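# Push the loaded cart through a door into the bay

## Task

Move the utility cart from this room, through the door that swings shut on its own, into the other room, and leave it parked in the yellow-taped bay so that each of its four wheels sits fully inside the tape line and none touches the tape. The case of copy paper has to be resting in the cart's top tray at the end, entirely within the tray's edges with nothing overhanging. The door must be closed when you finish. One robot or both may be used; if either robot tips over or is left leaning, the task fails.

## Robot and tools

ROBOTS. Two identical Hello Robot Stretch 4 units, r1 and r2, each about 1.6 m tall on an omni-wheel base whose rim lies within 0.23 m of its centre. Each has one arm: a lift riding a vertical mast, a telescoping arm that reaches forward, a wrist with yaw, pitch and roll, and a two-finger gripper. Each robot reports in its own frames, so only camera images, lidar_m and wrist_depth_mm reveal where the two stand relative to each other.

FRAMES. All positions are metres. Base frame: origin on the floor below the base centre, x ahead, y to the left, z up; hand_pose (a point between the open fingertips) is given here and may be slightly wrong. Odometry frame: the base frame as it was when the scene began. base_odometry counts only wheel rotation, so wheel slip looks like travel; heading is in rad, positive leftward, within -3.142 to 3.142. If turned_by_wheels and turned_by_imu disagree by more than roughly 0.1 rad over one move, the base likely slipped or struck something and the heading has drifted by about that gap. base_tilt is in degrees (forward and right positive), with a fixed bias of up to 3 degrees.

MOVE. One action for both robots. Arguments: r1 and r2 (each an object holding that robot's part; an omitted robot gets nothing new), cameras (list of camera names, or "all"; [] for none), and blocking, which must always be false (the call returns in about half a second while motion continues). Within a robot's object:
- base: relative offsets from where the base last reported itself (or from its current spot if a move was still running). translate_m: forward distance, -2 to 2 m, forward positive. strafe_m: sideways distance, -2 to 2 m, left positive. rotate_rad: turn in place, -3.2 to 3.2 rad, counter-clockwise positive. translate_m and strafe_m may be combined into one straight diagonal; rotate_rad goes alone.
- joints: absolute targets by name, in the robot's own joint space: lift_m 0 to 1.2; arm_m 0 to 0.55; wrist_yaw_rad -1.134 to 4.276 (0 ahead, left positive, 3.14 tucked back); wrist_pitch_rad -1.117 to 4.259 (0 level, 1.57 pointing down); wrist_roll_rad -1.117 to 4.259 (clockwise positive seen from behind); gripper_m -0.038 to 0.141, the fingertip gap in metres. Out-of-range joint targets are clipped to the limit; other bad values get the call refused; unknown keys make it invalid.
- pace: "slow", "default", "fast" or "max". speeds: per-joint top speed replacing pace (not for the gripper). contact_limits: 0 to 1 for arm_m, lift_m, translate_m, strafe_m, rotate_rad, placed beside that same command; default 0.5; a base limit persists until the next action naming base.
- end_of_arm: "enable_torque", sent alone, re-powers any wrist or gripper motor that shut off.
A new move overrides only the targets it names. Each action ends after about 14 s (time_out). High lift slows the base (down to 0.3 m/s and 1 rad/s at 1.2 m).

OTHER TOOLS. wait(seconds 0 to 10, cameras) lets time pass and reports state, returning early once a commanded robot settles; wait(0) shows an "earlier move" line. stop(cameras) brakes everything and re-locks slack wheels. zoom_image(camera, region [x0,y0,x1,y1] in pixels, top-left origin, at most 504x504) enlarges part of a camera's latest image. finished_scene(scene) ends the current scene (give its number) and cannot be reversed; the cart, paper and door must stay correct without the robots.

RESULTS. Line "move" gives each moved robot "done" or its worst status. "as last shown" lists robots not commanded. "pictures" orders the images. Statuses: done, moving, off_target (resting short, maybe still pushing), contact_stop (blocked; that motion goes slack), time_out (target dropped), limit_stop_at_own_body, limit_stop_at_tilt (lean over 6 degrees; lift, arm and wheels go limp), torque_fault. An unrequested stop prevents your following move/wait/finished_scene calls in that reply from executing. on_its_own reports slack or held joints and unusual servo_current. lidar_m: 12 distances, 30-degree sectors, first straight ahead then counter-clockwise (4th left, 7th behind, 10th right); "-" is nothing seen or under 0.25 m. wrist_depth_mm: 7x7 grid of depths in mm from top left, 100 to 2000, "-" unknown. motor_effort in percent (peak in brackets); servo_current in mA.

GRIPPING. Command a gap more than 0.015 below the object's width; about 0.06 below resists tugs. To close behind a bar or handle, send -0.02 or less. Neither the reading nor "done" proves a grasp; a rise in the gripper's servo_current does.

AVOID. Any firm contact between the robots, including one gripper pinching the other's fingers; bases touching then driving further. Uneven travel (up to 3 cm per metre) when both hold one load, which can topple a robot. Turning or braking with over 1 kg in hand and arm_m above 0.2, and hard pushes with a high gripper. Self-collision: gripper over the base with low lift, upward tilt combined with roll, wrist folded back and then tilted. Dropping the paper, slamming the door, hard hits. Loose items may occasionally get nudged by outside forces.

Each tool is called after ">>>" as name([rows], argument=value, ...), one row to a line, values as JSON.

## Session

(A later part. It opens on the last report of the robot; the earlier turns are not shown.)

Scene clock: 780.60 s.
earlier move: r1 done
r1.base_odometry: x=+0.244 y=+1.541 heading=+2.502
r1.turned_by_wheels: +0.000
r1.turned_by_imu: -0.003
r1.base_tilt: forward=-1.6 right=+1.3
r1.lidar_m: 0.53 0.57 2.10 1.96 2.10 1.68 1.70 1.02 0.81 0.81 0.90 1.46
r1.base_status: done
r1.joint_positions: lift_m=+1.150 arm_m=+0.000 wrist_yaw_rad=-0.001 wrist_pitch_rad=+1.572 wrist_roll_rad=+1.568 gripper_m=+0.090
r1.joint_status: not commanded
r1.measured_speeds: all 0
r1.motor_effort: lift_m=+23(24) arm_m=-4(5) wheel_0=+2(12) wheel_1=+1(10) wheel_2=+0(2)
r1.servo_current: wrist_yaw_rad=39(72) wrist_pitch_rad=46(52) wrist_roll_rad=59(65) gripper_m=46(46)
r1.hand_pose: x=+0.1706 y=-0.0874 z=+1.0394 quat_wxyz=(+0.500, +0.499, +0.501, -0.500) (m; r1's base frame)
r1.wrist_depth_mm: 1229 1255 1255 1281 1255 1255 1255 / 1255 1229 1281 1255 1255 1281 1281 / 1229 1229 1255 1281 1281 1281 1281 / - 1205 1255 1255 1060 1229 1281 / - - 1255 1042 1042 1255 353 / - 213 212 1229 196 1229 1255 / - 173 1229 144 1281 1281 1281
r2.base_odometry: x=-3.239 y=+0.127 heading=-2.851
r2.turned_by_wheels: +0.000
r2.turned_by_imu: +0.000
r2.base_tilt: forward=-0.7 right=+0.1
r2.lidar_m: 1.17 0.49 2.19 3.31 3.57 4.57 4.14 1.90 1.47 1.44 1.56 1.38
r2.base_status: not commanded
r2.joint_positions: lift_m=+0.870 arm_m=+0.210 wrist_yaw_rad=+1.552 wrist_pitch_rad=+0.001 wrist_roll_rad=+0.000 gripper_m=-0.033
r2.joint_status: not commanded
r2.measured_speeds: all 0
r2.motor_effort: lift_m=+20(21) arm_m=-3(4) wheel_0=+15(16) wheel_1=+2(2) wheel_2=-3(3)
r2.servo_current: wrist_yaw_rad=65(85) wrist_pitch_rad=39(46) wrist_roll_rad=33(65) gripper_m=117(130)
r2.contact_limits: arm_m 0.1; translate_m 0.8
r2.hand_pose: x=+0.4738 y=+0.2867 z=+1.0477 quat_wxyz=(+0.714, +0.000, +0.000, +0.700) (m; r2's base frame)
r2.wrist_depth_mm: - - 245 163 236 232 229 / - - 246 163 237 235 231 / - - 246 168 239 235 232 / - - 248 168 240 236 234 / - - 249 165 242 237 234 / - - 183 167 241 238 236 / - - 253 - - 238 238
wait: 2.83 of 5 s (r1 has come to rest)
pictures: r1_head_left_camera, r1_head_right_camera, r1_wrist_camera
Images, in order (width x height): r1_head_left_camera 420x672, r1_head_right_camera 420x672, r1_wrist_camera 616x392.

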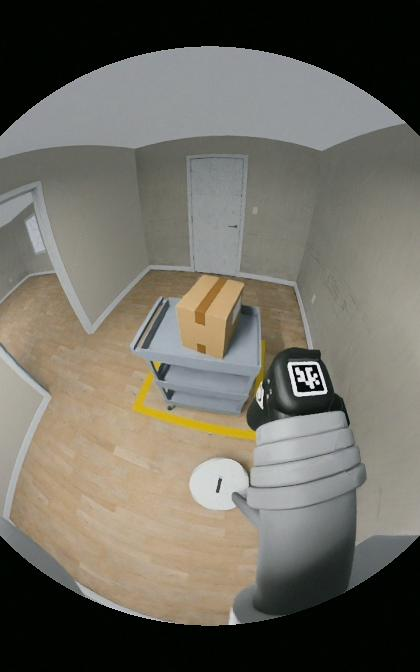

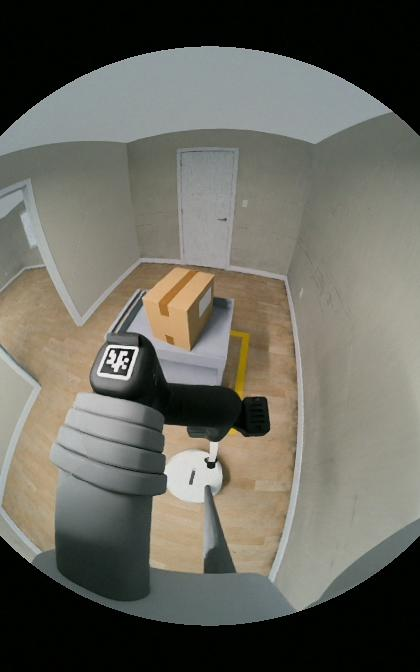

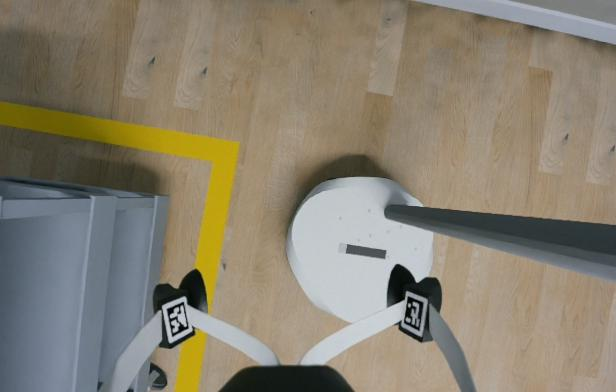

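>>> move(blocking=false, cameras=[], r2={"joints":{"gripper_m":0.1}})

>>> wait(seconds=3, cameras=[])

>>> wait(seconds=7, cameras=["r2_wrist_camera","r2_head_left_camera","r1_head_left_camera"])

>>> zoom_image(camera="r2_head_left_camera", region=[0, 50, 300, 500])

Scene clock: 785.90 s.
move: r2 moving
r1: as last shown
r1.turned_by_imu: +0.000
r1.lidar_m: 0.53 0.60 2.13 1.95 2.08 1.71 1.69 1.03 0.80 0.80 0.89 1.45
r1.motor_effort: lift_m=+23(24) arm_m=-4(4) wheel_0=+2(2) wheel_1=+1(1) wheel_2=+0(0)
r1.servo_current: wrist_yaw_rad=39(72) wrist_pitch_rad=39(46) wrist_roll_rad=46(65) gripper_m=39(46)
r1.wrist_depth_mm: 1255 1255 1255 1255 1229 1255 1281 / 1229 1255 1255 1281 1281 1255 1255 / 1229 1255 1255 1281 1229 1281 1255 / - 1255 1255 1255 1078 1281 1281 / - - 1255 1025 1042 1281 355 / - 213 213 1255 197 1255 1255 / - 173 1229 145 1255 1255 1255
r2.base_odometry: x=-3.239 y=+0.127 heading=-2.851
r2.turned_by_wheels: +0.000
r2.turned_by_imu: +0.000
r2.base_tilt: forward=-0.7 right=+0.1
r2.lidar_m: 1.14 0.47 2.17 3.31 3.58 4.54 4.12 1.88 1.47 1.43 1.54 1.34
r2.base_status: not commanded
r2.joint_positions: lift_m=+0.870 arm_m=+0.210 wrist_yaw_rad=+1.552 wrist_pitch_rad=+0.001 wrist_roll_rad=+0.000 gripper_m=-0.009
r2.joint_status: gripper_m moving
r2.measured_speeds: all 0
r2.motor_effort: lift_m=+21(21) arm_m=-3(4) wheel_0=+16(16) wheel_1=+2(2) wheel_2=-2(3)
r2.servo_current: wrist_yaw_rad=72(78) wrist_pitch_rad=33(46) wrist_roll_rad=39(52) gripper_m=98(124)
r2.contact_limits: arm_m 0.1; translate_m 0.8
r2.hand_pose: x=+0.4738 y=+0.2867 z=+1.0477 quat_wxyz=(+0.714, +0.000, +0.000, +0.700) (m; r2's base frame)
r2.wrist_depth_mm: - - 248 172 238 236 232 / - - 249 167 241 237 233 / - - 250 172 242 238 236 / - - 252 172 244 239 236 / - - 253 173 245 240 237 / - - 184 181 245 242 239 / - - 257 - 248 242 240
pictures: none
No camera images: "cameras" was empty.

Scene clock: 787.43 s.
earlier move: r2 done
r1.base_odometry: x=+0.244 y=+1.541 heading=+2.502
r1.turned_by_wheels: +0.000
r1.turned_by_imu: +0.000
r1.base_tilt: forward=-1.6 right=+1.3
r1.lidar_m: 0.53 0.60 2.12 1.95 2.13 1.70 1.71 1.00 0.81 0.80 0.89 1.42
r1.base_status: not commanded
r1.joint_positions: lift_m=+1.150 arm_m=+0.000 wrist_yaw_rad=-0.001 wrist_pitch_rad=+1.572 wrist_roll_rad=+1.568 gripper_m=+0.090
r1.joint_status: not commanded
r1.measured_speeds: all 0
r1.motor_effort: lift_m=+23(24) arm_m=-4(4) wheel_0=+2(3) wheel_1=+1(1) wheel_2=+0(0)
r1.servo_current: wrist_yaw_rad=46(78) wrist_pitch_rad=39(46) wrist_roll_rad=39(72) gripper_m=46(46)
r1.hand_pose: x=+0.1706 y=-0.0874 z=+1.0394 quat_wxyz=(+0.500, +0.499, +0.501, -0.500) (m; r1's base frame)
r1.wrist_depth_mm: 1229 1229 1255 1255 1255 1255 1281 / 1229 1255 1255 1255 1255 1281 1255 / 1229 1255 1229 1255 1255 1281 1281 / - 1255 1255 1255 1025 1255 1255 / - - 1281 1042 1042 1229 351 / - 212 211 1255 196 1281 1281 / - 173 1229 144 1255 1255 1281
r2.base_odometry: x=-3.239 y=+0.127 heading=-2.852
r2.turned_by_wheels: -0.001
r2.turned_by_imu: -0.001
r2.base_tilt: forward=-0.7 right=+0.1
r2.lidar_m: 1.30 0.68 0.67 3.31 3.55 4.53 4.13 1.88 1.48 1.43 1.57 1.38
r2.base_status: not commanded
r2.joint_positions: lift_m=+0.870 arm_m=+0.210 wrist_yaw_rad=+1.543 wrist_pitch_rad=+0.001 wrist_roll_rad=+0.000 gripper_m=+0.100
r2.joint_status: all done
r2.measured_speeds: all 0
r2.motor_effort: lift_m=+21(21) arm_m=-3(4) wheel_0=+3(16) wheel_1=+2(2) wheel_2=-2(3)
r2.servo_current: wrist_yaw_rad=52(85) wrist_pitch_rad=39(46) wrist_roll_rad=52(59) gripper_m=52(130)
r2.contact_limits: arm_m 0.1; translate_m 0.8
r2.hand_pose: x=+0.4763 y=+0.2858 z=+1.0477 quat_wxyz=(+0.717, +0.000, +0.000, +0.697) (m; r2's base frame)
r2.wrist_depth_mm: - - - 413 - - - / - - - 421 - - - / - - - 424 - - - / - - - 504 - - - / - - - 517 - - - / - - 195 424 185 - - / - - - - - - -
wait: 1.53 of 3 s (r2 has come to rest)
pictures: none
No camera images: "cameras" was empty.

Scene clock: 794.43 s.
r1.base_odometry: x=+0.244 y=+1.541 heading=+2.502
r1.turned_by_wheels: +0.000
r1.turned_by_imu: +0.000
r1.base_tilt: forward=-1.6 right=+1.3
r1.lidar_m: 0.51 0.57 2.07 1.96 2.08 1.71 1.71 1.01 0.81 0.78 0.89 1.45
r1.base_status: not commanded
r1.joint_positions: lift_m=+1.150 arm_m=+0.000 wrist_yaw_rad=-0.001 wrist_pitch_rad=+1.572 wrist_roll_rad=+1.568 gripper_m=+0.090
r1.joint_status: not commanded
r1.measured_speeds: all 0
r1.motor_effort: lift_m=+23(24) arm_m=-4(4) wheel_0=+2(3) wheel_1=+1(1) wheel_2=+0(0)
r1.servo_current: wrist_yaw_rad=46(78) wrist_pitch_rad=46(46) wrist_roll_rad=39(72) gripper_m=39(46)
r1.hand_pose: x=+0.1706 y=-0.0874 z=+1.0394 quat_wxyz=(+0.500, +0.499, +0.501, -0.500) (m; r1's base frame)
r1.wrist_depth_mm: 1255 1255 1255 1229 1255 1255 1281 / 1255 1229 1229 1281 1281 1255 1281 / 1229 1229 1229 1229 1255 1255 1281 / - 1255 1229 1255 1060 1281 1255 / - - 1255 1042 1025 1281 353 / - 213 212 1255 196 1229 1281 / - 173 1229 144 1255 1281 1281
r2.base_odometry: x=-3.239 y=+0.127 heading=-2.852
r2.turned_by_wheels: +0.000
r2.turned_by_imu: +0.001
r2.base_tilt: forward=-0.7 right=+0.0
r2.lidar_m: 1.35 1.47 2.17 3.32 3.56 4.53 4.13 1.87 1.45 1.42 1.56 1.39
r2.base_status: not commanded
r2.joint_positions: lift_m=+0.870 arm_m=+0.210 wrist_yaw_rad=+1.543 wrist_pitch_rad=+0.001 wrist_roll_rad=+0.000 gripper_m=+0.100
r2.joint_status: all done
r2.measured_speeds: all 0
r2.motor_effort: lift_m=+20(21) arm_m=-4(4) wheel_0=+3(16) wheel_1=+2(2) wheel_2=-2(3)
r2.servo_current: wrist_yaw_rad=59(85) wrist_pitch_rad=33(46) wrist_roll_rad=59(59) gripper_m=52(130)
r2.contact_limits: arm_m 0.1; translate_m 0.8
r2.hand_pose: x=+0.4763 y=+0.2858 z=+1.0477 quat_wxyz=(+0.717, +0.000, +0.000, +0.697) (m; r2's base frame)
r2.wrist_depth_mm: - - - - - - - / - - - - - - - / - - - - - - - / - - - - - - - / - - - - - - - / - - 195 - 195 - - / - - - - - - -
wait: 7.00 s; at rest by 0.27 s
pictures: r1_head_left_camera, r2_head_left_camera, r2_wrist_camera
Images, in order (width x height): r1_head_left_camera 420x672, r2_head_left_camera 420x672, r2_wrist_camera 616x392.

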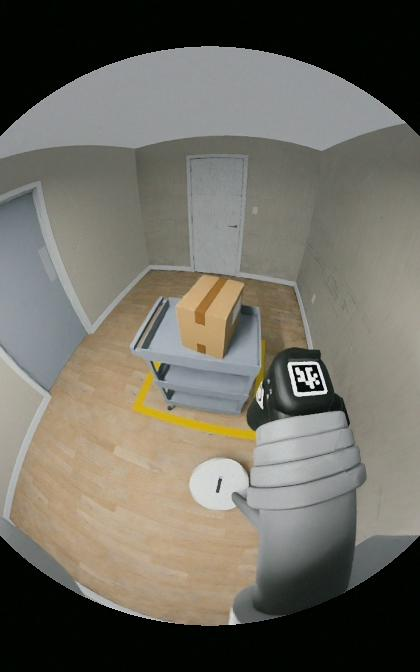

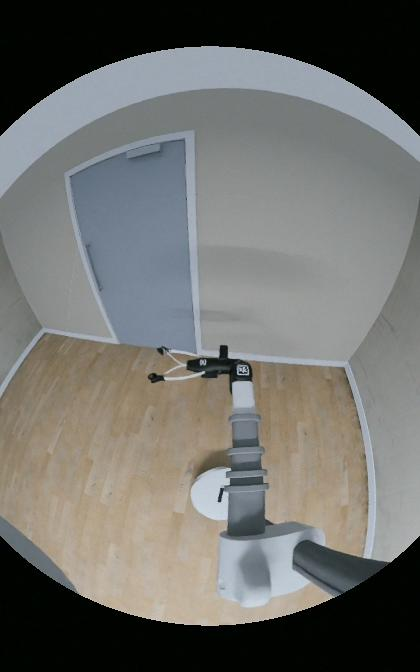

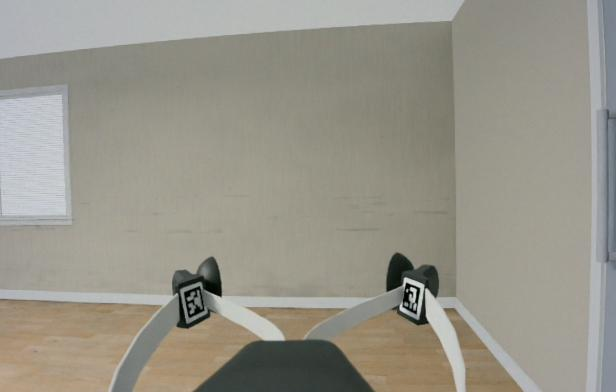

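Scaled by 1.120 from the camera's 420x672 image, which has a finer 600x960 frame.

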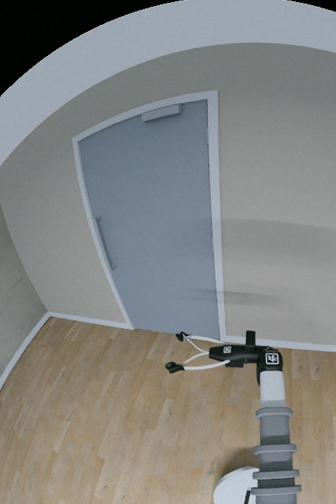

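>>> finished_scene(scene=2)

The scene is finished: the task was done.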